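# Close the cabinet's bottom drawer with a robot hand

## Task

Slide the cabinet's lowest drawer fully closed so it ends up at rest, with the cabinet still upright.

## Robot and tools

Robot: two UFACTORY 850-type arms, left_arm (base near y=+0.414 m) and right_arm (base near y=-0.360 m), each carrying a 16-motor LEAP-style hand (left hand on left_arm, right hand on right_arm, mirror images). A fixed post stands behind the arms. Loose objects may get a brief random shove.

Frame: the scene frame has its origin at table-top height midway between the nominal bases, +x out over the table, +z up, +y toward left_arm. Camera sides do not match arm names. Reported end_effector_position (m), end_effector_quat_wxyz and velocities are in this frame and may be off by a few cm. Each hand point sits just beyond the index/middle knuckles; in its own axes +z runs along straight fingers toward the tips, +y points out of the palm face, and +x points away from the thumb on the right hand but toward the thumb on the left hand. A rigid mast near the wrist on the palm side can strike things.

Row layout (shared by execute_actions and move): one flat list of 48 numbers covering both arms, each in [-1, 1]. Positions 1-6: left_arm dx, dy, dz, rx, ry, rz. Positions 7-22: left hand motor goals in this order: index_mcp, index_abd, index_pip, index_dip, thumb_cmc, thumb_axl, thumb_mcp, thumb_ipl, middle_mcp, middle_abd, middle_pip, middle_dip, ring_mcp, ring_abd, ring_pip, ring_dip. Then 23 current_limit and 24 speed for the left hand. Positions 25-48 repeat the same layout for right_arm and its hand.

Pose numbers are offsets, not poses: displacement along the scene axes from that arm's Hand target as it stood when the action or move began, with rotation about the Hand target's position. 1.0 equals 0.6 m for dx/dy/dz and 180 degrees for the rx/ry/rz rotation vector. Every row within one action counts from that same start, not from the row before; issuing the same offset again moves further. Sending six zeros asks nothing new of that arm. Orientation commands are clipped to within 32 degrees of the measured orientation. The hand point may settle short of its Hand target; the next execute_actions call re-requests it, otherwise add the missing distance. To stop pressing on something, command the target back beyond where the hand point is.

Hand numbers are absolute goal angles scaled between each hinge's two stops, not offsets. Finger _mcp, _pip, _dip toward -1 curl the finger toward the palm; straight is about +0.75, +0.58, +0.70 respectively; _abd straight is 0.00. Thumb straight values: cmc +0.71, axl +0.68, mcp +0.23, ipl +0.17. A zero in a hand slot is a real goal; to keep a hand unchanged, echo back its hand_goal, hand_current_limit and hand_speed. current_limit maps -1..+1 to 0..550 mA (start +0.4); speed maps to (speed+1)/2 of 8.5 rad/s (start -0.6). Motors held at 495 mA or more for 5 s shut down for 10 s.

execute_actions(actions, cameras): actions is a list of actions, each a table of 1 to 15 rows; each row is one 1/30 s step and a short table repeats its final row until step 15. Images come only when actions is empty or cameras names them (["all"], or names cam_high, cam_left_wrist, cam_right_wrist).

move(target, speed, blend, blocking, cameras): target is one 48-number row or up to 15 rows; all offsets count from the Hand targets at the move's start. The hand point travels a straight line; speed is m/s, 0.002 to 1, default 0.25 (turns at twice that in rad/s), one value or one per target. blend in m rounds corners; 0 stops at each. The whole list must finish within 10 s. No obstacle avoidance; faster moves overshoot and hit harder. The result adds a 'move:' line: done, off_target, moving, held or fault, plus limits=paced (pose clipped) or limits=held (steps withheld, e.g. by the arm-to-arm clearance check).

wait(seconds 0-3600): lets time pass, sends nothing. stop: brakes a running move. zoom_image(camera, region [x0,y0,x1,y1] pixels, at most 504x504): closer look at the latest image. clear_fault(arm): clears a reported torque fault on left_arm or right_arm. read_manual: only licence text. finished_scene: ends the scene irreversibly.

Results list joint positions, velocities, torques (positive toward larger joint number), hand_goal, hand_measured, hand_current_ma, hand_state (moving, goal, blocked, overload), temperatures, and lines such as TORQUE FAULT, HAND FAULT, MOTOR HOT or OVER-TEMPERATURE FAULT. After a HAND FAULT line, the remaining calls in that reply are skipped. A torque fault stops the arm until clear_fault.

Avoid: fast impacts, slamming the drawer, shoving the cabinet over or off the table, ramming things that cannot move, contact between the two arms or closing one hand on the other, long pushes against unreachable targets (heat and faults), and anything falling. Approach the drawer front slowly, push it closed along its slide, then back off so it rests shut without the robot.

Each tool is called as a command line: name --argument value for each argument, lists and objects as JSON in quotes; but a table of rows of numbers goes row by row, as --pt "numbers of a row", without its own name.

## Session

execute_actions --actions '[]'

Scene clock: 0.00 s.
left_arm: end_effector_position=(+0.3720, -0.1546, +0.2914) hand_goal=(+0.754, +0.000, +0.576, +0.696, +0.714, +0.678, +0.226, +0.168, +0.754, +0.000, +0.576, +0.696, +0.754, +0.000, +0.576, +0.696) hand_measured=(+0.7535, +0.0007, +0.5770, +0.6958, +0.7142, +0.6767, +0.2262, +0.1672, +0.7535, +0.0007, +0.5770, +0.6958, +0.7535, +0.0007, +0.5770, +0.6958) hand_current_ma=(+7, -1, +2, +2, +1, +3, +10, +1, +10, -9, +4, -8, -3, -14, +4, +5) hand_state=(goal, goal, goal, goal, goal, goal, goal, goal, goal, goal, goal, goal, goal, goal, goal, goal) hand_current_limit=0.40 hand_speed=-0.60 end_effector_quat_wxyz=(+0.048, +0.646, +0.752, -0.125) | right_arm: end_effector_position=(+0.6064, -0.5205, +0.1715) hand_goal=(+0.754, +0.000, +0.576, +0.696, +0.714, +0.678, +0.226, +0.168, +0.754, +0.000, +0.576, +0.696, +0.754, +0.000, +0.576, +0.696) hand_measured=(+0.7535, -0.0008, +0.5770, +0.6958, +0.7154, +0.6777, +0.2262, +0.1672, +0.7535, -0.0008, +0.5770, +0.6958, +0.7535, +0.0007, +0.5770, +0.6958) hand_current_ma=(-14, +13, +1, -2, -2, +8, -14, +1, -15, -12, +11, -20, -5, -17, +0, -7) hand_state=(goal, goal, goal, goal, goal, goal, goal, goal, goal, goal, goal, goal, goal, goal, goal, goal) hand_current_limit=0.40 hand_speed=-0.60 end_effector_quat_wxyz=(-0.095, +0.059, +0.993, -0.021)
Joint positions: left_arm=[-1.005 -0.619 -1.441 -0.336 -0.679 0.645] | right_arm=[-0.366 -0.959 -1.706 -0.115 -0.923 -0.138]
Joint velocities: within noise
Joint torques (N m): no reading
Motor temperatures (°C): left_arm=[28 27 33 30 37 33] | right_arm=[29 27 33 31 33 32]
Hand target: left_arm +0.3720, -0.1546, +0.2914; +0.048, +0.646, +0.752, -0.125 | right_arm +0.6064, -0.5205, +0.1715; -0.095, +0.059, +0.993, -0.021

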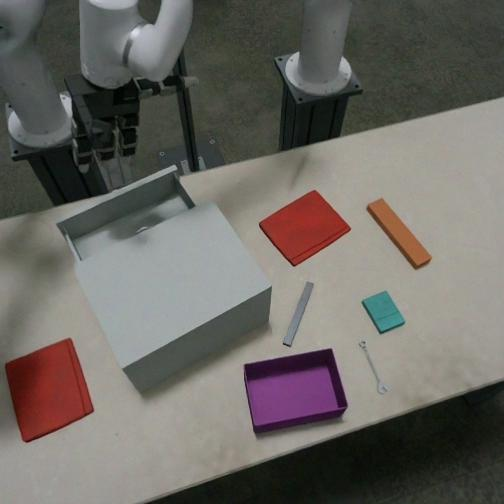

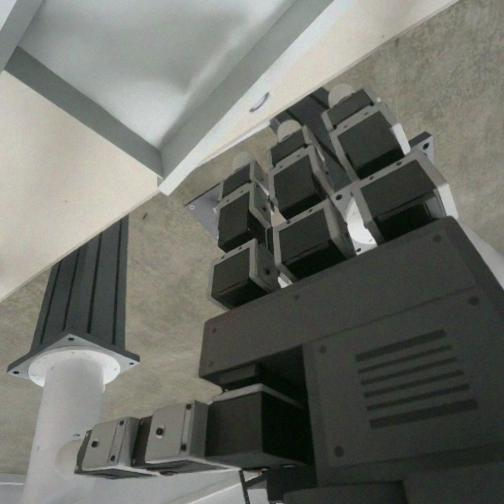

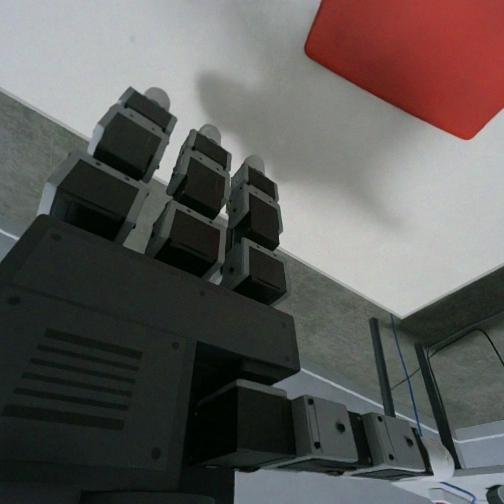

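zoom_image --camera "cam_high" --region '[40, 60, 290, 310]'

zoom_image --camera "cam_left_wrist" --region '[0, 0, 504, 300]'

Scaled by 2.016.

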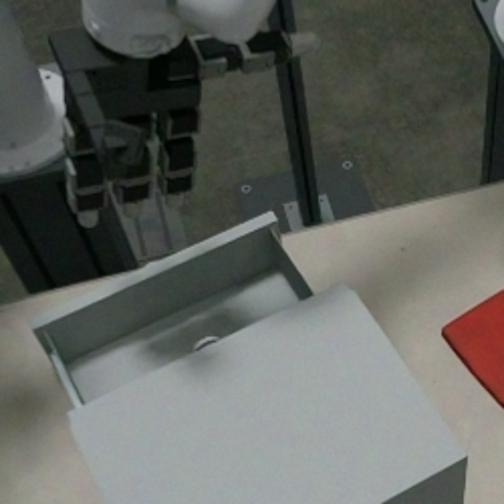

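Scaled by 1.000.

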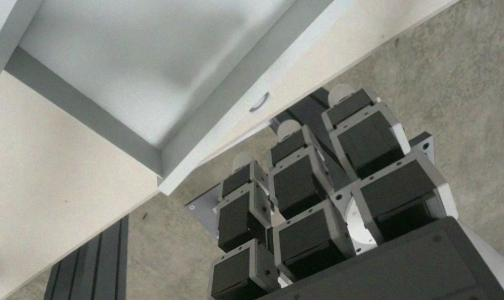

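move --target '[-0.2617,-0.0757,0.015,0.1008,-0.1354,0.0314,0.754,0,0.576,0.696,0.714,0.678,0.226,0.168,0.754,0,0.576,0.696,0.754,0,0.576,0.696,0.4,-0.6,0,0,0,0,0,0,0.754,0,0.576,0.696,0.714,0.678,0.226,0.168,0.754,0,0.576,0.696,0.754,0,0.576,0.696,0.4,-0.6]' --cameras '["all"]'

Scene clock: 102.90 s.
left_arm: end_effector_position=(+0.2150, -0.2001, +0.3004) hand_goal=(+0.754, +0.000, +0.576, +0.696, +0.714, +0.678, +0.226, +0.168, +0.754, +0.000, +0.576, +0.696, +0.754, +0.000, +0.576, +0.696) hand_measured=(+0.7607, -0.0008, +0.5808, +0.6971, +0.7242, +0.6767, +0.2222, +0.1672, +0.7619, +0.0007, +0.5859, +0.6971, +0.7583, -0.0008, +0.5847, +0.6971) hand_current_ma=(+9, +0, +5, +4, +4, +4, +9, -4, +11, -10, +9, -2, +2, -9, +0, +8) hand_state=(goal, goal, goal, goal, goal, goal, goal, goal, goal, goal, goal, goal, goal, goal, goal, goal) hand_current_limit=0.40 hand_speed=-0.60 end_effector_quat_wxyz=(+0.110, +0.620, +0.765, +0.135) | right_arm: end_effector_position=(+0.6064, -0.5205, +0.1715) hand_goal=(+0.754, +0.000, +0.576, +0.696, +0.714, +0.678, +0.226, +0.168, +0.754, +0.000, +0.576, +0.696, +0.754, +0.000, +0.576, +0.696) hand_measured=(+0.7535, +0.0007, +0.5770, +0.6958, +0.7142, +0.6777, +0.2222, +0.1681, +0.7535, +0.0007, +0.5770, +0.6958, +0.7547, -0.0008, +0.5770, +0.6958) hand_current_ma=(-14, +15, +7, +1, +6, -2, -18, +8, -19, +2, +12, -2, -11, -3, -7, +2) hand_state=(goal, goal, goal, goal, goal, goal, goal, goal, goal, goal, goal, goal, goal, goal, goal, goal) hand_current_limit=0.40 hand_speed=-0.60 end_effector_quat_wxyz=(-0.095, +0.059, +0.993, -0.021)
Joint positions: left_arm=[-1.419 -0.746 -1.543 0.459 -0.879 -0.386] | right_arm=[-0.366 -0.959 -1.706 -0.115 -0.923 -0.138]
Joint torques (N m): left_arm=[-0.09 43.56 -19.58 0.93 -3.7 0.02] | right_arm=[0.06 48.05 -18.99 0.47 -0.25 -0.01]
Hand target: left_arm +0.2150, -0.2001, +0.3004; +0.110, +0.620, +0.765, +0.135 | right_arm +0.6064, -0.5205, +0.1715; -0.095, +0.059, +0.993, -0.021
Off the commanded pose: left_arm 0.000 m, 0 deg | right_arm 0.000 m, 0 deg.
move: done
cam_left_wrist: T_world_to_cam=[[-0.37359, -0.9069, -0.19486, -0.08185], [-0.84093, 0.24247, 0.48378, 0.04165], [-0.39149, 0.34459, -0.85322, 0.53649]] pos_world=[0.21447, -0.2692, 0.42165]

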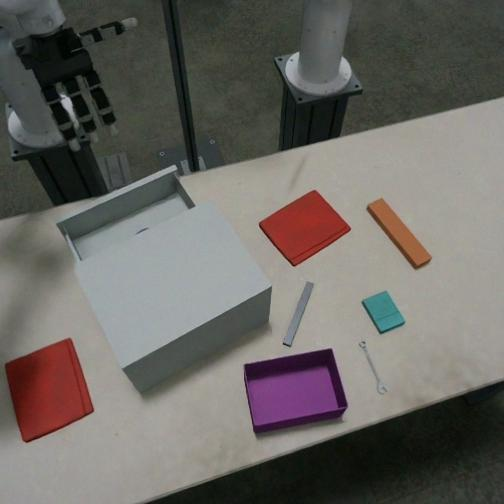

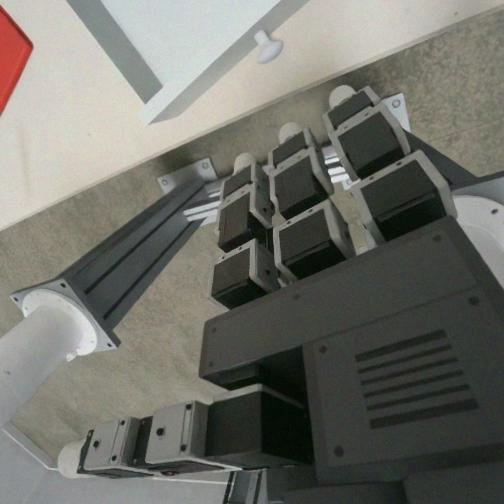

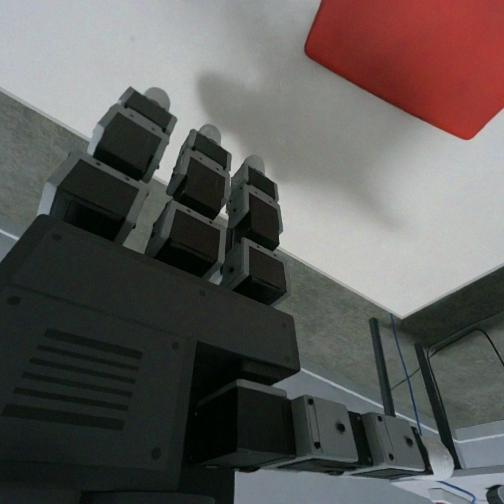

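zoom_image --camera "cam_left_wrist" --region '[100, 0, 400, 180]'

zoom_image --camera "cam_high" --region '[0, 100, 280, 300]'

Scaled by 1.680.

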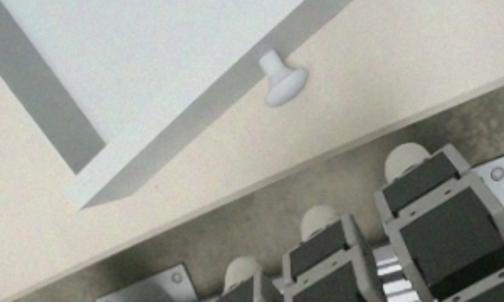

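Scaled by 1.800.

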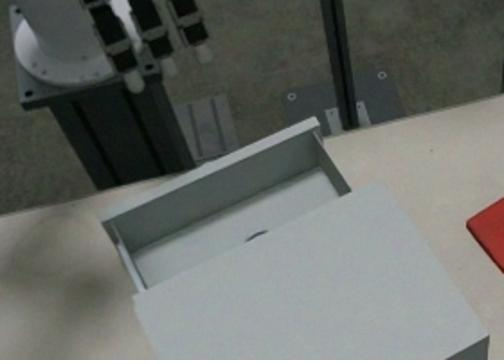

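move --target '[0.0142,-0.0295,-0.084,0.01156,-0.0543,0,0.754,0.2,0.576,0.696,0.714,0.678,0.226,0.168,1,0,1,1,0.754,-0.2,0.576,0.696,0.75,-0.6,0,0,0,0,0,0,0.754,0,0.576,0.696,0.714,0.678,0.226,0.168,0.754,0,0.576,0.696,0.754,0,0.576,0.696,0.4,-0.6]' --cameras '["cam_high","cam_left_wrist"]'

Scene clock: 128.43 s.
left_arm: end_effector_position=(+0.2176, -0.2061, +0.2828) hand_goal=(+0.754, +0.200, +0.576, +0.696, +0.714, +0.678, +0.226, +0.168, +1.000, +0.000, +1.000, +1.000, +0.754, -0.200, +0.576, +0.696) hand_measured=(+0.7607, +0.1955, +0.5808, +0.6971, +0.7255, +0.6777, +0.2203, +0.1672, +0.9983, +0.0007, +0.9735, +0.9990, +0.7583, -0.1971, +0.5834, +0.6971) hand_current_ma=(+7, -3, +4, +10, +8, +4, +5, +3, +11, -13, -6, -7, -5, -15, +7, +7) hand_state=(goal, goal, goal, goal, goal, goal, goal, goal, goal, goal, blocked, goal, goal, goal, goal, goal) hand_current_limit=0.75 hand_speed=-0.60 end_effector_quat_wxyz=(+0.127, +0.617, +0.761, +0.157) | right_arm: end_effector_position=(+0.6064, -0.5205, +0.1715) hand_goal=(+0.754, +0.000, +0.576, +0.696, +0.714, +0.678, +0.226, +0.168, +0.754, +0.000, +0.576, +0.696, +0.754, +0.000, +0.576, +0.696) hand_measured=(+0.7535, +0.0007, +0.5770, +0.6958, +0.7142, +0.6777, +0.2232, +0.1681, +0.7535, -0.0008, +0.5770, +0.6958, +0.7535, +0.0007, +0.5770, +0.6958) hand_current_ma=(-20, +4, +5, +11, -1, +1, -10, +8, -2, +0, +1, -2, -10, +1, +14, +0) hand_state=(goal, goal, goal, goal, goal, goal, goal, goal, goal, goal, goal, goal, goal, goal, goal, goal) hand_current_limit=0.40 hand_speed=-0.60 end_effector_quat_wxyz=(-0.095, +0.059, +0.993, -0.021)
Joint positions: left_arm=[-1.431 -0.794 -1.558 0.538 -0.876 -0.458] | right_arm=[-0.366 -0.959 -1.706 -0.115 -0.923 -0.138]
Joint torques (N m): left_arm=[-0.09 44.58 -19.39 0.92 -3.75 2.32] | right_arm=[0.06 48.05 -18.99 0.47 -0.25 -0.01]
Hand target: left_arm +0.2176, -0.2060, +0.2828; +0.127, +0.617, +0.761, +0.157 (not the last commanded pose) | right_arm +0.6064, -0.5205, +0.1715; -0.095, +0.059, +0.993, -0.021
Off the commanded pose: left_arm 0.035 m, 7 deg | right_arm 0.000 m, 0 deg.
move: held (left_arm; a check stopped the path); limits=held
pose unreachable (left arm): on one or more control steps of this call, first in action 0 (counted from 0), this arm could not follow its commanded pose, so it was not sent that pose on those steps. It may still have moved: this result reports where it is.
cause: moving toward the commanded pose would bring a part of the arm too close to another arm (a part of this arm just beyond joint 5 (wrist pitch) and a part of the right arm just beyond its joint 1 (waist), 23 mm apart when this arm was first held).
cam_left_wrist: T_world_to_cam=[[-0.36345, -0.9036, -0.22675, -0.08221], [-0.86632, 0.2383, 0.43897, 0.07125], [-0.34262, 0.35598, -0.86942, 0.52086]] pos_world=[0.2103, -0.27668, 0.40293]

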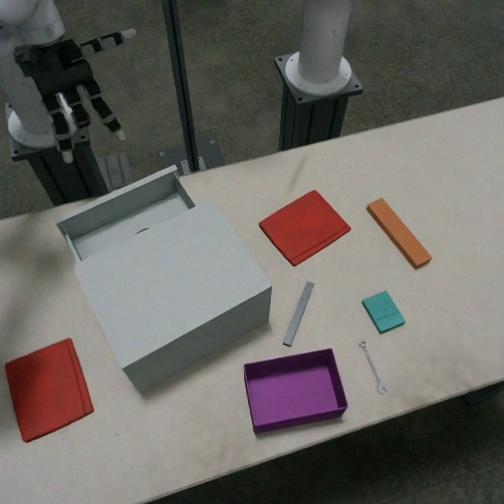

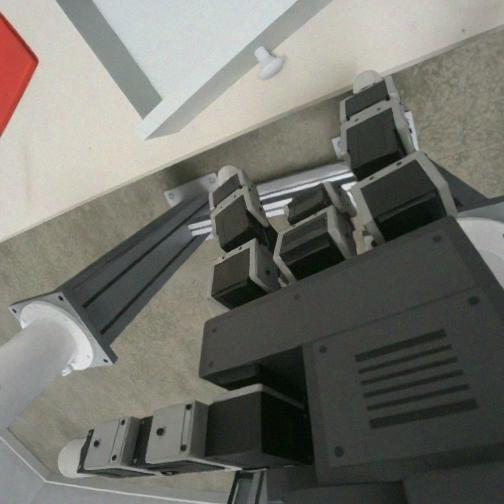

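move --target '[0.0307,-0.015,-0.0213,-0.0270,0.1266,0.0004,0.412,0.2,0.576,0.696,0.714,0.678,0.226,0.168,1,0,0.97,1,0.412,-0.2,0.576,0.696,0.75,-0.6,0,0,0,0,0,0,0.754,0,0.576,0.696,0.714,0.678,0.226,0.168,0.754,0,0.576,0.696,0.754,0,0.576,0.696,0.4,-0.6]' --cameras '["cam_high","cam_left_wrist"]'

Scene clock: 146.03 s.
left_arm: end_effector_position=(+0.2361, -0.2150, +0.2700) hand_goal=(+0.412, +0.200, +0.576, +0.696, +0.714, +0.678, +0.226, +0.168, +1.000, +0.000, +0.970, +1.000, +0.412, -0.200, +0.576, +0.696) hand_measured=(+0.4339, +0.1955, +0.5821, +0.6971, +0.7205, +0.6767, +0.2193, +0.1681, +0.9947, -0.0008, +0.9645, +0.9990, +0.4315, -0.1971, +0.5834, +0.6958) hand_current_ma=(+12, +0, +5, +1, +3, +15, +12, -8, +8, -8, -1, -2, +0, -9, +6, +9) hand_state=(blocked, goal, goal, goal, goal, goal, goal, goal, goal, goal, goal, goal, goal, goal, goal, goal) hand_current_limit=0.75 hand_speed=-0.60 end_effector_quat_wxyz=(+0.000, +0.629, +0.777, +0.000) | right_arm: end_effector_position=(+0.6064, -0.5205, +0.1715) hand_goal=(+0.754, +0.000, +0.576, +0.696, +0.714, +0.678, +0.226, +0.168, +0.754, +0.000, +0.576, +0.696, +0.754, +0.000, +0.576, +0.696) hand_measured=(+0.7535, +0.0007, +0.5770, +0.6958, +0.7142, +0.6767, +0.2222, +0.1672, +0.7535, -0.0008, +0.5770, +0.6958, +0.7535, -0.0008, +0.5770, +0.6958) hand_current_ma=(-17, +7, +6, +0, -5, -7, -18, -1, -12, -13, +4, -4, -12, -15, +0, -8) hand_state=(goal, goal, goal, goal, goal, goal, goal, goal, goal, goal, goal, goal, goal, goal, goal, goal) hand_current_limit=0.40 hand_speed=-0.60 end_effector_quat_wxyz=(-0.095, +0.059, +0.993, -0.021)
Joint positions: left_arm=[-1.291 -0.778 -1.625 0 -0.847 0.054] | right_arm=[-0.366 -0.959 -1.706 -0.115 -0.923 -0.138]
Joint torques (N m): left_arm=[-0.07 44.48 -19.68 0.63 -3.56 2.12] | right_arm=[0.06 48.05 -18.99 0.47 -0.25 -0.01]
Hand target: left_arm +0.2361, -0.2150, +0.2700; +0.000, +0.629, +0.777, +0.000 | right_arm +0.6064, -0.5205, +0.1715; -0.095, +0.059, +0.993, -0.021
Off the commanded pose: left_arm 0.000 m, 0 deg | right_arm 0.000 m, 0 deg.
move: done
cam_left_wrist: T_world_to_cam=[[-0.40671, -0.91353, 0.0067, -0.14154], [-0.63318, 0.28717, 0.71877, -0.02516], [-0.65854, 0.28809, -0.69522, 0.53219]] pos_world=[0.27697, -0.2754, 0.38902]

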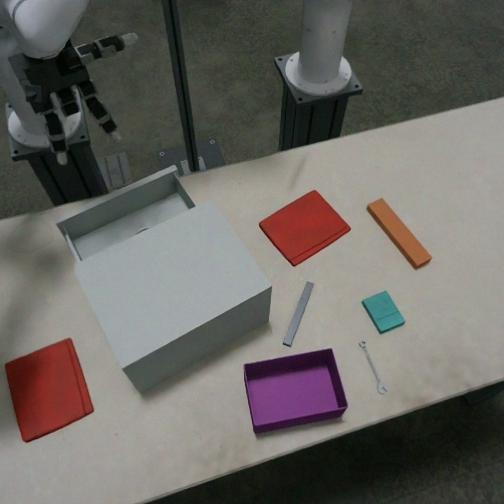

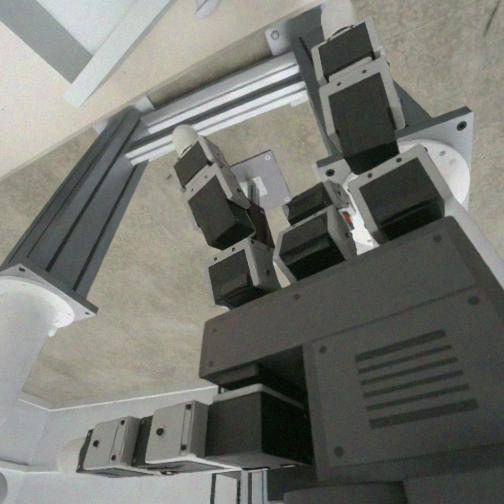

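move --target '[0,0,-0.1833,0,0,0,0.412,0.2,0.576,0.696,0.714,0.678,0.226,0.168,1,0,0.97,1,0.412,-0.2,0.576,0.696,0.75,-0.6,0,0,0,0,0,0,0.754,0,0.576,0.696,0.714,0.678,0.226,0.168,0.754,0,0.576,0.696,0.754,0,0.576,0.696,0.4,-0.6]' --cameras '["cam_high","cam_left_wrist"]' --speed 0.15

Scene clock: 156.30 s.
left_arm: end_effector_position=(+0.2361, -0.2150, +0.1601) hand_goal=(+0.412, +0.200, +0.576, +0.696, +0.714, +0.678, +0.226, +0.168, +1.000, +0.000, +0.970, +1.000, +0.412, -0.200, +0.576, +0.696) hand_measured=(+0.4315, +0.1955, +0.5821, +0.6958, +0.7217, +0.6777, +0.2193, +0.1672, +0.9922, -0.0008, +0.9645, +0.9990, +0.4303, -0.1986, +0.5847, +0.6971) hand_current_ma=(+5, -1, +3, +5, +8, +5, +10, -3, +8, -12, +5, -5, +3, -8, +1, +9) hand_state=(blocked, goal, goal, goal, goal, goal, goal, goal, goal, goal, goal, goal, goal, goal, goal, goal) hand_current_limit=0.75 hand_speed=-0.60 end_effector_quat_wxyz=(+0.000, +0.629, +0.777, +0.000) | right_arm: end_effector_position=(+0.6064, -0.5205, +0.1715) hand_goal=(+0.754, +0.000, +0.576, +0.696, +0.714, +0.678, +0.226, +0.168, +0.754, +0.000, +0.576, +0.696, +0.754, +0.000, +0.576, +0.696) hand_measured=(+0.7535, -0.0008, +0.5770, +0.6958, +0.7142, +0.6777, +0.2222, +0.1681, +0.7523, -0.0008, +0.5770, +0.6958, +0.7535, -0.0008, +0.5770, +0.6958) hand_current_ma=(-5, -4, -3, +18, -18, +9, -28, -9, -13, -5, +1, -5, -3, -1, +10, -8) hand_state=(goal, goal, goal, goal, goal, goal, goal, goal, goal, goal, goal, goal, goal, goal, goal, goal) hand_current_limit=0.40 hand_speed=-0.60 end_effector_quat_wxyz=(-0.095, +0.059, +0.993, -0.021)
Joint positions: left_arm=[-1.291 -0.915 -1.589 0 -0.673 0.054] | right_arm=[-0.366 -0.959 -1.706 -0.115 -0.923 -0.138]
Joint torques (N m): left_arm=[-0.08 46.44 -18.45 0.53 3.22 0] | right_arm=[0.06 48.05 -18.99 0.47 -0.25 -0.01]
Hand target: left_arm +0.2361, -0.2150, +0.1600; +0.000, +0.629, +0.777, +0.000 | right_arm +0.6064, -0.5205, +0.1715; -0.095, +0.059, +0.993, -0.021
Off the commanded pose: left_arm 0.000 m, 0 deg | right_arm 0.000 m, 0 deg.
move: done
cam_left_wrist: T_world_to_cam=[[-0.40662, -0.91357, 0.00679, -0.14078], [-0.63311, 0.28713, 0.71884, 0.05382], [-0.65866, 0.288, -0.69514, 0.45567]] pos_world=[0.27697, -0.2753, 0.27902]

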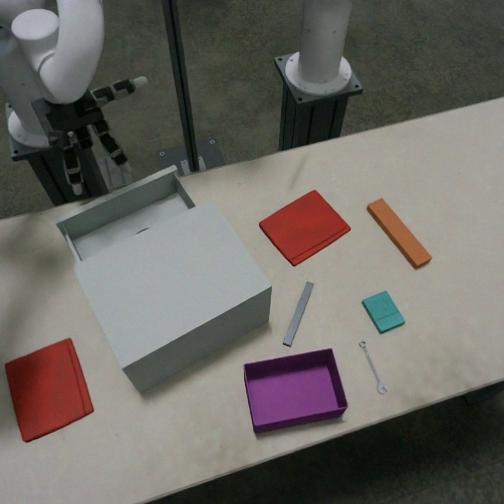

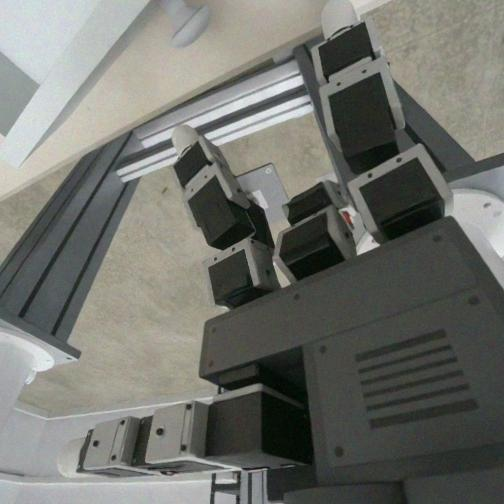

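move --target '[0.0978,0.0208,0,0,0,0,0.412,0.2,0.576,0.696,0.714,0.678,0.226,0.168,1,0,0.97,1,0.412,-0.2,0.576,0.696,0.75,-0.6,0,0,0,0,0,0,0.754,0,0.576,0.696,0.714,0.678,0.226,0.168,0.754,0,0.576,0.696,0.754,0,0.576,0.696,0.4,-0.6]' --cameras '["cam_high","cam_left_wrist"]' --speed 0.06

Scene clock: 161.23 s.
left_arm: end_effector_position=(+0.2947, -0.2026, +0.1600) hand_goal=(+0.412, +0.200, +0.576, +0.696, +0.714, +0.678, +0.226, +0.168, +1.000, +0.000, +0.970, +1.000, +0.412, -0.200, +0.576, +0.696) hand_measured=(+0.4327, +0.1955, +0.5834, +0.7022, +0.7117, +0.6777, +0.2193, +0.1672, +0.9922, -0.0008, +0.9645, +0.9990, +0.4291, -0.1986, +0.5847, +0.6971) hand_current_ma=(+8, -4, +4, +0, +3, +14, +7, -11, +4, -5, +4, -1, +6, -12, +3, +4) hand_state=(blocked, goal, goal, goal, goal, goal, goal, goal, goal, goal, goal, goal, goal, goal, goal, goal) hand_current_limit=0.75 hand_speed=-0.60 end_effector_quat_wxyz=(+0.000, +0.629, +0.777, +0.000) | right_arm: end_effector_position=(+0.6064, -0.5205, +0.1715) hand_goal=(+0.754, +0.000, +0.576, +0.696, +0.714, +0.678, +0.226, +0.168, +0.754, +0.000, +0.576, +0.696, +0.754, +0.000, +0.576, +0.696) hand_measured=(+0.7535, +0.0007, +0.5770, +0.6958, +0.7142, +0.6777, +0.2222, +0.1672, +0.7535, -0.0008, +0.5770, +0.6958, +0.7535, -0.0008, +0.5757, +0.6958) hand_current_ma=(-5, +10, +4, +6, +0, -9, -5, +10, -3, +3, +14, -12, -6, +0, +0, +2) hand_state=(goal, goal, goal, goal, goal, goal, goal, goal, goal, goal, goal, goal, goal, goal, goal, goal) hand_current_limit=0.40 hand_speed=-0.60 end_effector_quat_wxyz=(-0.095, +0.059, +0.993, -0.021)
Joint positions: left_arm=[-1.205 -0.929 -1.614 0 -0.684 0.14] | right_arm=[-0.366 -0.959 -1.706 -0.115 -0.923 -0.138]
Joint torques (N m): left_arm=[-0.07 46.83 -18.55 0.54 -0.06 2.25] | right_arm=[0.06 48.05 -18.99 0.47 -0.25 -0.01]
Hand target: left_arm +0.2947, -0.2026, +0.1600; +0.000, +0.629, +0.777, +0.000 | right_arm +0.6064, -0.5205, +0.1715; -0.095, +0.059, +0.993, -0.021
Off the commanded pose: left_arm 0.000 m, 0 deg | right_arm 0.000 m, 0 deg.
move: done
cam_left_wrist: T_world_to_cam=[[-0.40671, -0.91353, 0.0067, -0.10551], [-0.63318, 0.28717, 0.71877, 0.08748], [-0.65854, 0.28809, -0.69522, 0.49077]] pos_world=[0.33567, -0.2629, 0.27902]

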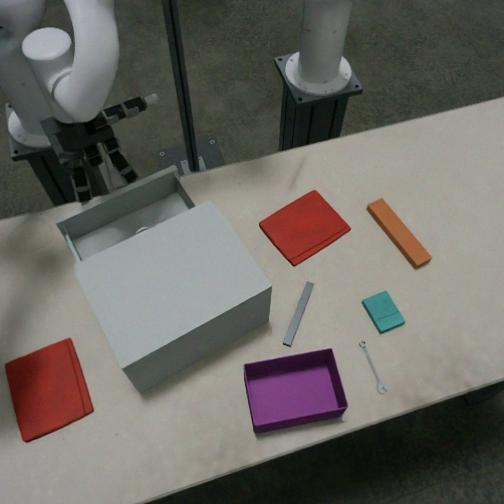

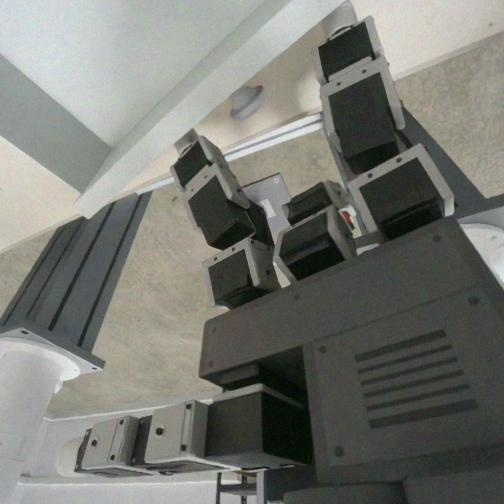

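zoom_image --camera "cam_left_wrist" --region '[60, 0, 400, 240]'

zoom_image --camera "cam_high" --region '[40, 140, 220, 280]'

Scaled by 1.482.

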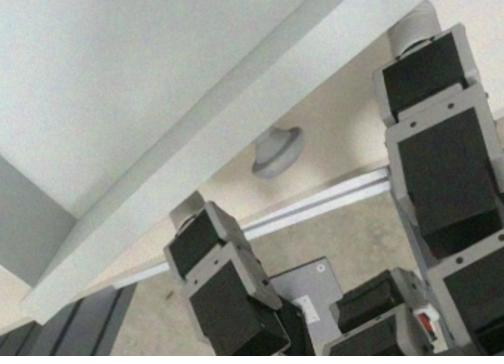

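Scaled by 2.800.

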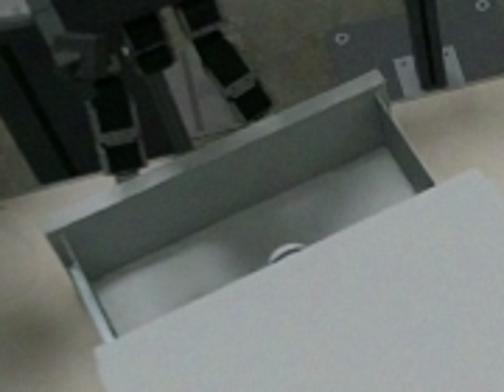

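move --target '[0.163,0.0347,0,0,0,0,0.412,0.2,0.576,0.696,0.714,0.678,0.226,0.168,1,0,0.97,1,0.412,-0.2,0.576,0.696,0.75,-0.6,0,0,0,0,0,0,0.754,0,0.576,0.696,0.714,0.678,0.226,0.168,0.754,0,0.576,0.696,0.754,0,0.576,0.696,0.4,-0.6]' --cameras '["cam_high","cam_left_wrist"]' --speed 0.06

Scene clock: 168.33 s.
left_arm: end_effector_position=(+0.3925, -0.1817, +0.1600) hand_goal=(+0.412, +0.200, +0.576, +0.696, +0.714, +0.678, +0.226, +0.168, +1.000, +0.000, +0.970, +1.000, +0.412, -0.200, +0.576, +0.696) hand_measured=(+0.4809, +0.2190, +0.6155, +0.7111, +0.7104, +0.6777, +0.2193, +0.1672, +0.9922, -0.0008, +0.9645, +0.9990, +0.4701, -0.1927, +0.6078, +0.7098) hand_current_ma=(+46, +3, +20, +8, +1, +7, +8, +2, +2, -9, +5, -8, +36, -7, +16, +14) hand_state=(blocked, goal, blocked, goal, goal, goal, goal, goal, goal, goal, goal, goal, blocked, goal, blocked, goal) hand_current_limit=0.75 hand_speed=-0.60 end_effector_quat_wxyz=(+0.000, +0.629, +0.777, +0.000) | right_arm: end_effector_position=(+0.6064, -0.5205, +0.1715) hand_goal=(+0.754, +0.000, +0.576, +0.696, +0.714, +0.678, +0.226, +0.168, +0.754, +0.000, +0.576, +0.696, +0.754, +0.000, +0.576, +0.696) hand_measured=(+0.7523, +0.0007, +0.5770, +0.6958, +0.7142, +0.6767, +0.2222, +0.1672, +0.7535, +0.0007, +0.5770, +0.6958, +0.7535, -0.0008, +0.5770, +0.6958) hand_current_ma=(-6, +14, +14, +0, -1, +2, -15, -5, +0, -7, +5, +3, +8, +7, -6, -13) hand_state=(goal, goal, goal, goal, goal, goal, goal, goal, goal, goal, goal, goal, goal, goal, goal, goal) hand_current_limit=0.40 hand_speed=-0.60 end_effector_quat_wxyz=(-0.095, +0.059, +0.993, -0.021)
Joint positions: left_arm=[-1.067 -0.979 -1.705 -0.001 -0.725 0.278] | right_arm=[-0.366 -0.959 -1.706 -0.115 -0.923 -0.138]
Joint torques (N m): left_arm=[-0.05 48.19 -18.89 0.56 -0.05 1.84] | right_arm=[0.06 48.05 -18.99 0.47 -0.25 -0.01]
Hand target: left_arm +0.3925, -0.1817, +0.1600; +0.000, +0.629, +0.777, +0.000 | right_arm +0.6064, -0.5205, +0.1715; -0.095, +0.059, +0.993, -0.021
Off the commanded pose: left_arm 0.000 m, 0 deg | right_arm 0.000 m, 0 deg.
move: done
cam_left_wrist: T_world_to_cam=[[-0.40671, -0.91353, 0.0067, -0.04678], [-0.63318, 0.28717, 0.71877, 0.14337], [-0.65854, 0.28809, -0.69522, 0.54912]] pos_world=[0.43337, -0.2421, 0.27902]

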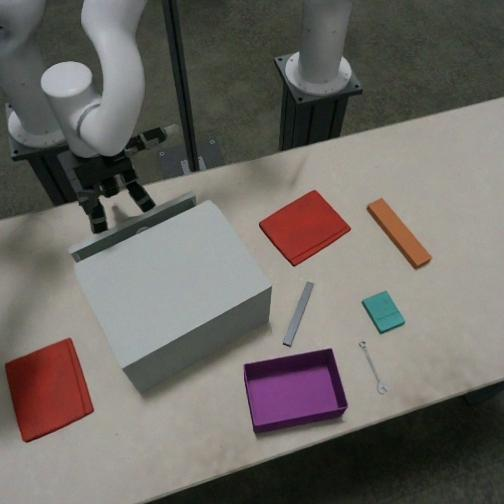

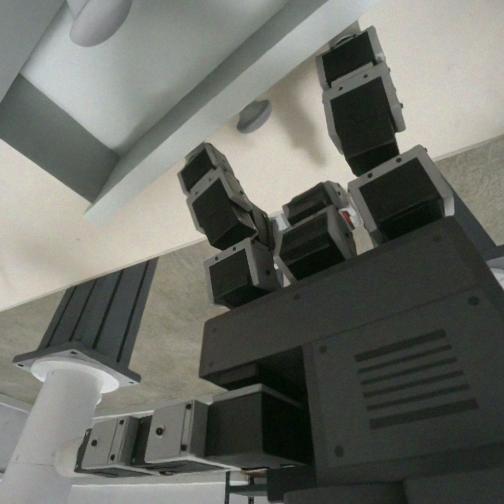

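move --target '[0.0978,0.0208,0,0,0,0,0.412,0.2,0.576,0.696,0.714,0.678,0.226,0.168,1,0,0.97,1,0.412,-0.2,0.576,0.696,0.75,-0.6,0,0,0,0,0,0,0.754,0,0.576,0.696,0.714,0.678,0.226,0.168,0.754,0,0.576,0.696,0.754,0,0.576,0.696,0.4,-0.6]' --cameras '["cam_high","cam_left_wrist"]' --speed 0.05

zoom_image --camera "cam_high" --region '[40, 140, 240, 300]'

Scene clock: 174.43 s.
left_arm: end_effector_position=(+0.4512, -0.1693, +0.1601) hand_goal=(+0.412, +0.200, +0.576, +0.696, +0.714, +0.678, +0.226, +0.168, +1.000, +0.000, +0.970, +1.000, +0.412, -0.200, +0.576, +0.696) hand_measured=(+0.4833, +0.2234, +0.6167, +0.7111, +0.7104, +0.6777, +0.2193, +0.1672, +0.9922, -0.0008, +0.9645, +0.9990, +0.4737, -0.1883, +0.6090, +0.7098) hand_current_ma=(+55, -2, +22, +6, -2, +4, +4, +0, +10, -8, +6, +1, +40, -10, +15, +10) hand_state=(blocked, blocked, blocked, goal, goal, goal, goal, goal, goal, goal, goal, goal, blocked, goal, blocked, goal) hand_current_limit=0.75 hand_speed=-0.60 end_effector_quat_wxyz=(+0.000, +0.629, +0.777, +0.000) | right_arm: end_effector_position=(+0.6064, -0.5205, +0.1715) hand_goal=(+0.754, +0.000, +0.576, +0.696, +0.714, +0.678, +0.226, +0.168, +0.754, +0.000, +0.576, +0.696, +0.754, +0.000, +0.576, +0.696) hand_measured=(+0.7535, +0.0007, +0.5770, +0.6971, +0.7142, +0.6777, +0.2222, +0.1672, +0.7535, -0.0008, +0.5770, +0.6958, +0.7535, +0.0007, +0.5770, +0.6958) hand_current_ma=(-10, -3, +0, +3, -3, -6, -8, -5, -17, -3, +11, -7, -12, +8, -10, +12) hand_state=(goal, goal, goal, goal, goal, goal, goal, goal, goal, goal, goal, goal, goal, goal, goal, goal) hand_current_limit=0.40 hand_speed=-0.60 end_effector_quat_wxyz=(-0.095, +0.059, +0.993, -0.021)
Joint positions: left_arm=[-0.988 -1.028 -1.794 -0.001 -0.765 0.357] | right_arm=[-0.366 -0.959 -1.706 -0.115 -0.923 -0.138]
Joint torques (N m): left_arm=[-0.04 49.41 -19.2 0.59 -0.04 2.28] | right_arm=[0.06 48.05 -18.99 0.47 -0.25 -0.01]
Hand target: left_arm +0.4512, -0.1693, +0.1600; +0.000, +0.629, +0.777, +0.000 | right_arm +0.6064, -0.5205, +0.1715; -0.095, +0.059, +0.993, -0.021
Off the commanded pose: left_arm 0.000 m, 0 deg | right_arm 0.000 m, 0 deg.
move: done
cam_left_wrist: T_world_to_cam=[[-0.4068, -0.91349, 0.00661, -0.0114], [-0.6332, 0.28718, 0.71874, 0.17696], [-0.65846, 0.2882, -0.69525, 0.58417]] pos_world=[0.49207, -0.2296, 0.27902]

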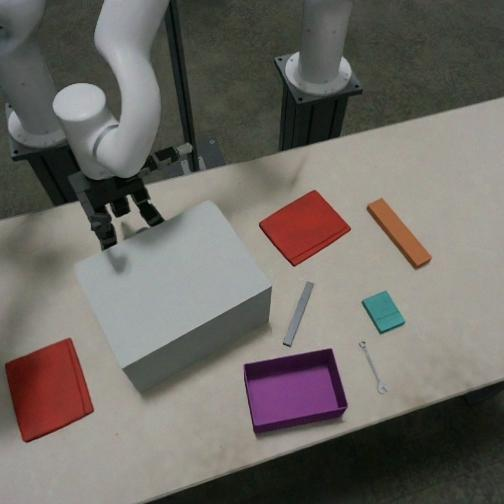

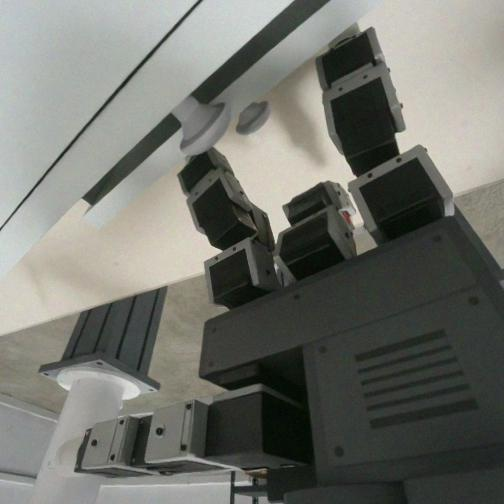

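Scaled by 2.520.

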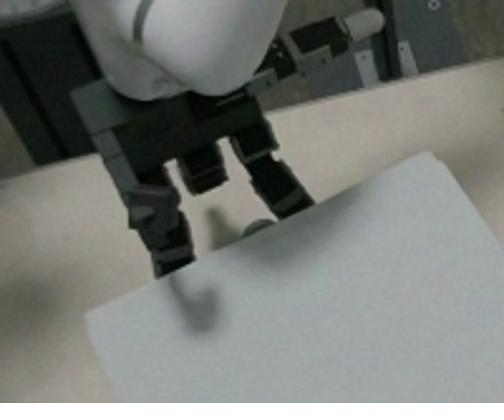

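zoom_image --camera "cam_left_wrist" --region '[60, 0, 400, 250]'

Scaled by 1.482.

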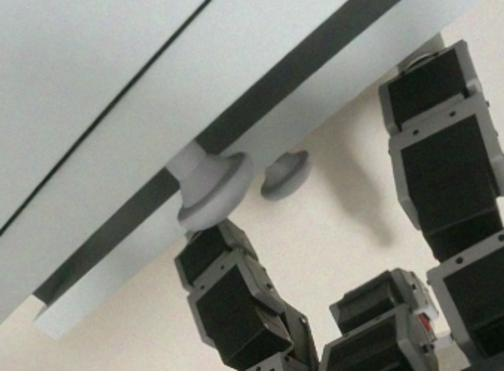

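move --pt "-0.0525 0.004 -0.005 0 0 0 0.412 0.2 0.576 0.696 0.714 0.678 0.226 0.168 1 0 0.97 1 0.412 -0.2 0.576 0.696 0.75 -0.6 0 0 0 0 0 0 0.754 0 0.576 0.696 0.714 0.678 0.226 0.168 0.754 0 0.576 0.696 0.754 0 0.576 0.696 0.4 -0.6" --pt "-0.0525 0.004 -0.005 0 0 0 0.33 0.2 0.576 0.696 0.714 0.678 0.226 0.168 1 0 0.97 1 0.33 -0.2 0.576 0.696 0.75 -0.6 0 0 0 0 0 0 0.754 0 0.576 0.696 0.714 0.678 0.226 0.168 0.754 0 0.576 0.696 0.754 0 0.576 0.696 0.4 -0.6" --cameras '["cam_high","cam_left_wrist"]' --speed 0.06

zoom_image --camera "cam_left_wrist" --region '[60, 0, 400, 250]'

Scene clock: 189.47 s.
left_arm: end_effector_position=(+0.4197, -0.1669, +0.1570) hand_goal=(+0.330, +0.200, +0.576, +0.696, +0.714, +0.678, +0.226, +0.168, +1.000, +0.000, +0.970, +1.000, +0.330, -0.200, +0.576, +0.696) hand_measured=(+0.3459, +0.2043, +0.5872, +0.7047, +0.7217, +0.6767, +0.2193, +0.1681, +0.9922, -0.0008, +0.9632, +0.9990, +0.3446, -0.1883, +0.5847, +0.7034) hand_current_ma=(+11, +4, +6, +3, +5, +4, +8, +2, +10, -6, -2, -8, -2, -4, +7, +10) hand_state=(goal, goal, goal, goal, goal, goal, goal, goal, goal, goal, goal, goal, goal, goal, goal, goal) hand_current_limit=0.75 hand_speed=-0.60 end_effector_quat_wxyz=(+0.000, +0.629, +0.777, +0.000) | right_arm: end_effector_position=(+0.6064, -0.5205, +0.1715) hand_goal=(+0.754, +0.000, +0.576, +0.696, +0.714, +0.678, +0.226, +0.168, +0.754, +0.000, +0.576, +0.696, +0.754, +0.000, +0.576, +0.696) hand_measured=(+0.7535, -0.0008, +0.5770, +0.6958, +0.7154, +0.6777, +0.2222, +0.1681, +0.7523, -0.0008, +0.5770, +0.6958, +0.7535, -0.0008, +0.5770, +0.6958) hand_current_ma=(-1, +3, +11, +15, +1, -13, -16, +1, -4, -9, +10, -11, +0, +6, +2, -2) hand_state=(goal, goal, goal, goal, goal, goal, goal, goal, goal, goal, goal, goal, goal, goal, goal, goal) hand_current_limit=0.40 hand_speed=-0.60 end_effector_quat_wxyz=(-0.095, +0.059, +0.993, -0.021)
Joint positions: left_arm=[-1.023 -0.984 -1.707 -0.001 -0.722 0.321] | right_arm=[-0.366 -0.959 -1.706 -0.115 -0.923 -0.138]
Joint torques (N m): left_arm=[-0.05 48.27 -18.88 0.57 -0.04 0] | right_arm=[0.06 48.05 -18.99 0.47 -0.25 -0.01]
Hand target: left_arm +0.4197, -0.1669, +0.1570; +0.000, +0.629, +0.777, +0.000 | right_arm +0.6064, -0.5205, +0.1715; -0.095, +0.059, +0.993, -0.021
Off the commanded pose: left_arm 0.000 m, 0 deg | right_arm 0.000 m, 0 deg.
move: done
cam_left_wrist: T_world_to_cam=[[-0.40671, -0.91353, 0.0067, -0.02204], [-0.63318, 0.28717, 0.71877, 0.15853], [-0.65854, 0.28809, -0.69522, 0.56072]] pos_world=[0.46067, -0.2272, 0.27602]

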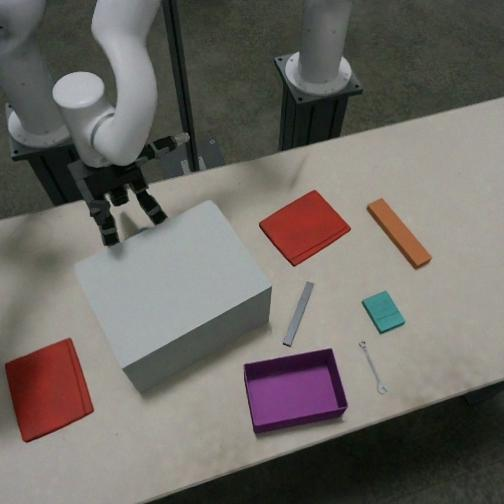

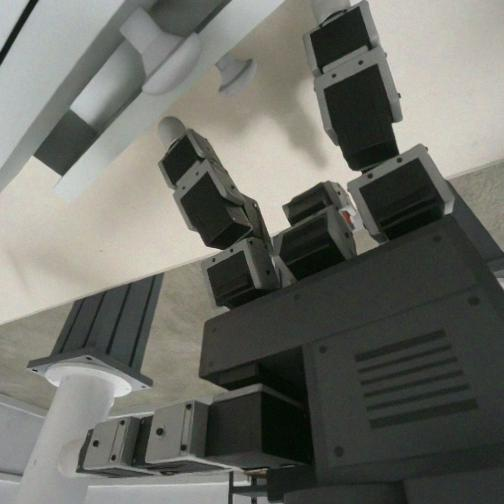

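Scaled by 1.482.

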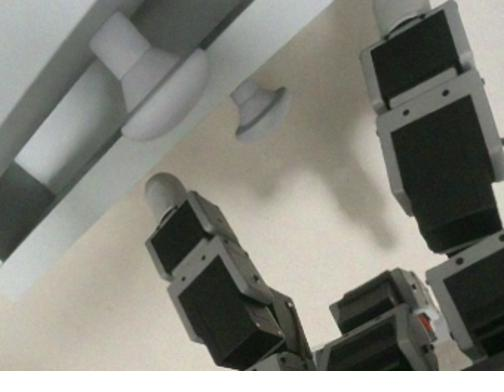

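move --target '[0.0711,0.0247,0,0,0,0,0.33,0.2,0.576,0.696,0.714,0.678,0.226,0.168,1,0,0.97,1,0.33,-0.2,0.576,0.696,0.75,-0.6,0,0,0,0,0,0,0.754,0,0.576,0.696,0.714,0.678,0.226,0.168,0.754,0,0.576,0.696,0.754,0,0.576,0.696,0.4,-0.6]' --cameras '["cam_high","cam_left_wrist"]' --speed 0.04

zoom_image --camera "cam_left_wrist" --region '[60, 0, 400, 250]'

Scene clock: 200.37 s.
left_arm: end_effector_position=(+0.4624, -0.1520, +0.1571) hand_goal=(+0.330, +0.200, +0.576, +0.696, +0.714, +0.678, +0.226, +0.168, +1.000, +0.000, +0.970, +1.000, +0.330, -0.200, +0.576, +0.696) hand_measured=(+0.3929, +0.1853, +0.6090, +0.7073, +0.7117, +0.6777, +0.2193, +0.1681, +0.9922, -0.0008, +0.9645, +0.9990, +0.3784, -0.2162, +0.5988, +0.7047) hand_current_ma=(+42, +3, +20, +7, +5, +4, +11, +0, +2, -3, +5, -3, +25, -11, +8, +5) hand_state=(blocked, goal, blocked, goal, goal, goal, goal, goal, goal, goal, goal, goal, blocked, goal, blocked, goal) hand_current_limit=0.75 hand_speed=-0.60 end_effector_quat_wxyz=(+0.000, +0.629, +0.777, +0.000) | right_arm: end_effector_position=(+0.6064, -0.5205, +0.1715) hand_goal=(+0.754, +0.000, +0.576, +0.696, +0.714, +0.678, +0.226, +0.168, +0.754, +0.000, +0.576, +0.696, +0.754, +0.000, +0.576, +0.696) hand_measured=(+0.7535, -0.0008, +0.5770, +0.6971, +0.7142, +0.6777, +0.2222, +0.1681, +0.7535, +0.0007, +0.5770, +0.6958, +0.7535, +0.0007, +0.5770, +0.6958) hand_current_ma=(-10, +11, +0, +8, -3, +6, -13, +3, -15, -8, +18, +4, -5, -5, -1, -12) hand_state=(goal, goal, goal, goal, goal, goal, goal, goal, goal, goal, goal, goal, goal, goal, goal, goal) hand_current_limit=0.40 hand_speed=-0.60 end_effector_quat_wxyz=(-0.095, +0.059, +0.993, -0.021)
Joint positions: left_arm=[-0.963 -1.01 -1.754 -0.001 -0.743 0.382] | right_arm=[-0.366 -0.959 -1.706 -0.115 -0.923 -0.138]
Joint torques (N m): left_arm=[-0.04 48.93 -19.04 0.59 -0.03 2.06] | right_arm=[0.06 48.05 -18.99 0.47 -0.25 -0.01]
Hand target: left_arm +0.4624, -0.1520, +0.1570; +0.000, +0.629, +0.777, +0.000 | right_arm +0.6064, -0.5205, +0.1715; -0.095, +0.059, +0.993, -0.021
Off the commanded pose: left_arm 0.000 m, 0 deg | right_arm 0.000 m, 0 deg.
move: done
cam_left_wrist: T_world_to_cam=[[-0.40677, -0.91351, 0.00664, 0.00886], [-0.63316, 0.28716, 0.71879, 0.18124], [-0.65852, 0.28818, -0.6952, 0.58451]] pos_world=[0.50327, -0.2124, 0.27602]

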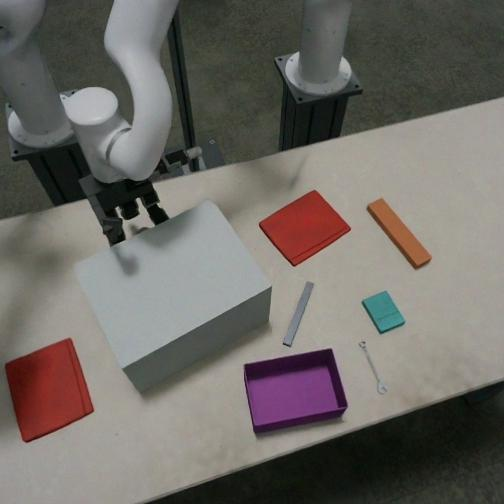

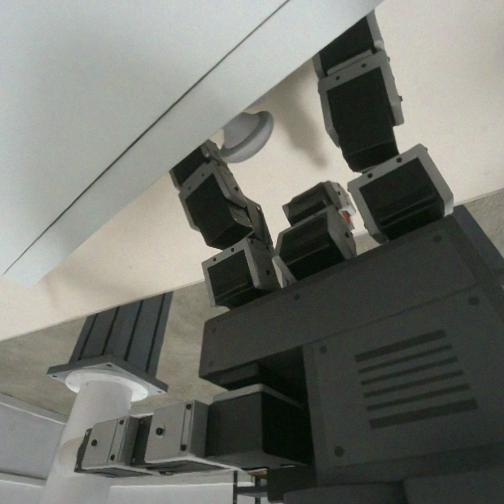

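Scaled by 1.482.

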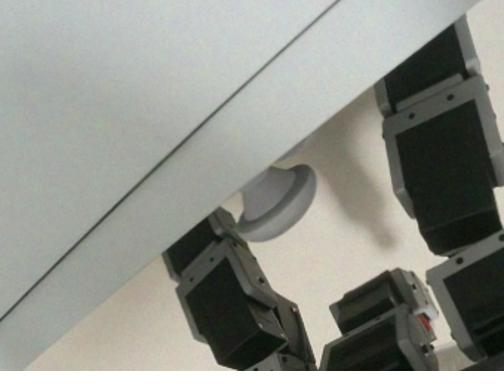

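move --target '[0.0243,0.006,0,0,0,0,0.33,0.2,0.576,0.696,0.714,0.678,0.226,0.168,1,0,0.97,1,0.33,-0.2,0.576,0.696,0.75,-0.6,0,0,0,0,0,0,0.754,0,0.576,0.696,0.714,0.678,0.226,0.168,0.754,0,0.576,0.696,0.754,0,0.576,0.696,0.4,-0.6]' --cameras '["cam_high","cam_left_wrist"]' --speed 0.03

zoom_image --camera "cam_left_wrist" --region '[60, 0, 400, 250]'

Scene clock: 204.00 s.
left_arm: end_effector_position=(+0.4769, -0.1484, +0.1570) hand_goal=(+0.330, +0.200, +0.576, +0.696, +0.714, +0.678, +0.226, +0.168, +1.000, +0.000, +0.970, +1.000, +0.330, -0.200, +0.576, +0.696) hand_measured=(+0.4206, +0.1911, +0.6270, +0.7162, +0.7117, +0.6767, +0.2193, +0.1681, +0.9922, -0.0008, +0.9632, +0.9990, +0.4074, -0.2162, +0.6180, +0.7136) hand_current_ma=(+71, -5, +25, +8, +5, +7, +9, -2, +1, -8, +0, -6, +53, -14, +19, +11) hand_state=(blocked, goal, blocked, goal, goal, goal, goal, goal, goal, goal, goal, goal, blocked, goal, blocked, goal) hand_current_limit=0.75 hand_speed=-0.60 end_effector_quat_wxyz=(+0.000, +0.629, +0.777, +0.000) | right_arm: end_effector_position=(+0.6064, -0.5205, +0.1715) hand_goal=(+0.754, +0.000, +0.576, +0.696, +0.714, +0.678, +0.226, +0.168, +0.754, +0.000, +0.576, +0.696, +0.754, +0.000, +0.576, +0.696) hand_measured=(+0.7535, +0.0007, +0.5770, +0.6958, +0.7142, +0.6777, +0.2222, +0.1681, +0.7535, +0.0007, +0.5770, +0.6958, +0.7535, -0.0008, +0.5770, +0.6958) hand_current_ma=(-3, +6, +9, +7, +3, -13, -32, +1, -3, +9, +12, -2, -12, -16, -2, -15) hand_state=(goal, goal, goal, goal, goal, goal, goal, goal, goal, goal, goal, goal, goal, goal, goal, goal) hand_current_limit=0.40 hand_speed=-0.60 end_effector_quat_wxyz=(-0.095, +0.059, +0.993, -0.021)
Joint positions: left_arm=[-0.943 -1.024 -1.78 -0.001 -0.755 0.401] | right_arm=[-0.366 -0.959 -1.706 -0.115 -0.923 -0.138]
Joint torques (N m): left_arm=[-0.03 49.27 -19.13 0.59 -0.03 0] | right_arm=[0.06 48.05 -18.99 0.47 -0.25 -0.01]
Hand target: left_arm +0.4770, -0.1484, +0.1570; +0.000, +0.629, +0.777, +0.000 | right_arm +0.6064, -0.5205, +0.1715; -0.095, +0.059, +0.993, -0.021
Off the commanded pose: left_arm 0.000 m, 0 deg | right_arm 0.000 m, 0 deg.
move: done
cam_left_wrist: T_world_to_cam=[[-0.40671, -0.91353, 0.0067, 0.01803], [-0.63318, 0.28717, 0.71877, 0.18946], [-0.65854, 0.28809, -0.69522, 0.59309]] pos_world=[0.51787, -0.2088, 0.27602]

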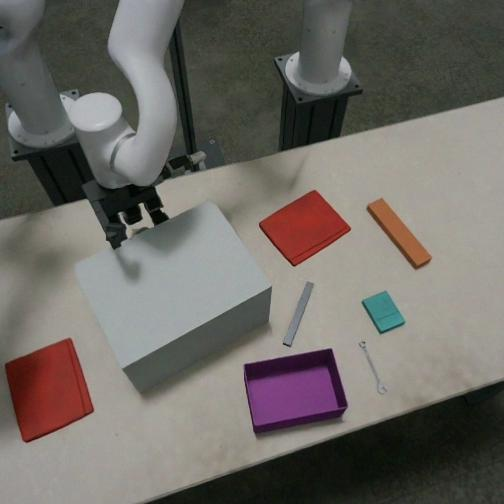

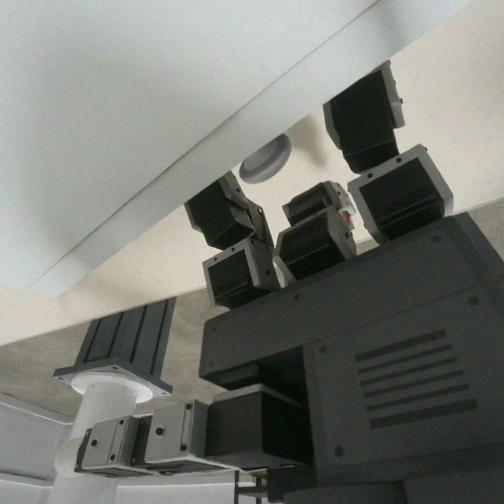

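Scaled by 1.482.

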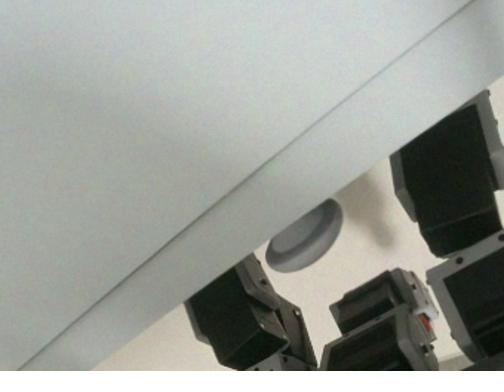

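move --target '[0.0194,0.0048,0,0,0,0,0.33,0.2,0.576,0.696,0.714,0.678,0.226,0.168,1,0,0.97,1,0.33,-0.2,0.576,0.696,0.75,-0.6,0,0,0,0,0,0,0.754,0,0.576,0.696,0.714,0.678,0.226,0.168,0.754,0,0.576,0.696,0.754,0,0.576,0.696,0.4,-0.6]' --cameras '["cam_left_wrist"]' --speed 0.03

Scene clock: 212.30 s.
left_arm: end_effector_position=(+0.4886, -0.1456, +0.1570) hand_goal=(+0.330, +0.200, +0.576, +0.696, +0.714, +0.678, +0.226, +0.168, +1.000, +0.000, +0.970, +1.000, +0.330, -0.200, +0.576, +0.696) hand_measured=(+0.4725, +0.1999, +0.6604, +0.7327, +0.7117, +0.6777, +0.2193, +0.1681, +0.9922, -0.0008, +0.9645, +1.0000, +0.4604, -0.2176, +0.6501, +0.7327) hand_current_ma=(+139, +3, +55, +19, +7, +1, +7, +1, +5, -13, +1, -3, +110, -15, +43, +22) hand_state=(blocked, goal, blocked, blocked, goal, goal, goal, goal, goal, goal, goal, goal, blocked, goal, blocked, blocked) hand_current_limit=0.75 hand_speed=-0.60 end_effector_quat_wxyz=(+0.000, +0.629, +0.777, +0.000) | right_arm: end_effector_position=(+0.6064, -0.5205, +0.1715) hand_goal=(+0.754, +0.000, +0.576, +0.696, +0.714, +0.678, +0.226, +0.168, +0.754, +0.000, +0.576, +0.696, +0.754, +0.000, +0.576, +0.696) hand_measured=(+0.7535, +0.0007, +0.5770, +0.6958, +0.7142, +0.6777, +0.2222, +0.1681, +0.7535, -0.0008, +0.5770, +0.6971, +0.7535, +0.0007, +0.5770, +0.6958) hand_current_ma=(+2, +4, +7, +3, -6, +6, -14, -7, -7, +2, +13, -6, -10, -7, -5, -4) hand_state=(goal, goal, goal, goal, goal, goal, goal, goal, goal, goal, goal, goal, goal, goal, goal, goal) hand_current_limit=0.40 hand_speed=-0.60 end_effector_quat_wxyz=(-0.095, +0.059, +0.993, -0.021)
Joint positions: left_arm=[-0.928 -1.036 -1.801 -0.001 -0.764 0.417] | right_arm=[-0.366 -0.959 -1.706 -0.115 -0.923 -0.138]
Joint torques (N m): left_arm=[-0.03 49.55 -19.2 0.59 -0.03 2.14] | right_arm=[0.06 48.05 -18.99 0.47 -0.25 -0.01]
Hand target: left_arm +0.4886, -0.1456, +0.1570; +0.000, +0.629, +0.777, +0.000 | right_arm +0.6064, -0.5205, +0.1715; -0.095, +0.059, +0.993, -0.021
Off the commanded pose: left_arm 0.000 m, 0 deg | right_arm 0.000 m, 0 deg.
move: done
cam_left_wrist: T_world_to_cam=[[-0.40671, -0.91353, 0.0067, 0.0254], [-0.63318, 0.28717, 0.71877, 0.19598], [-0.65854, 0.28809, -0.69522, 0.59989]] pos_world=[0.52947, -0.2059, 0.27602]

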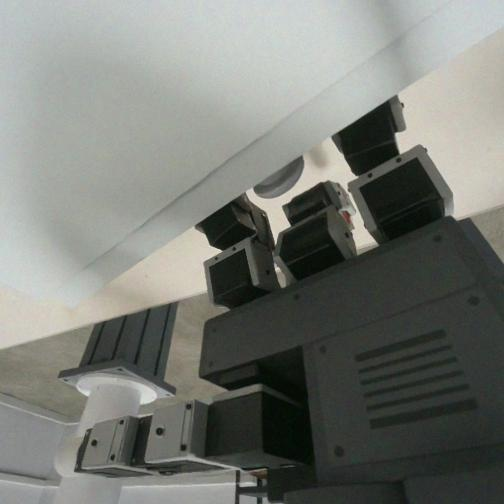

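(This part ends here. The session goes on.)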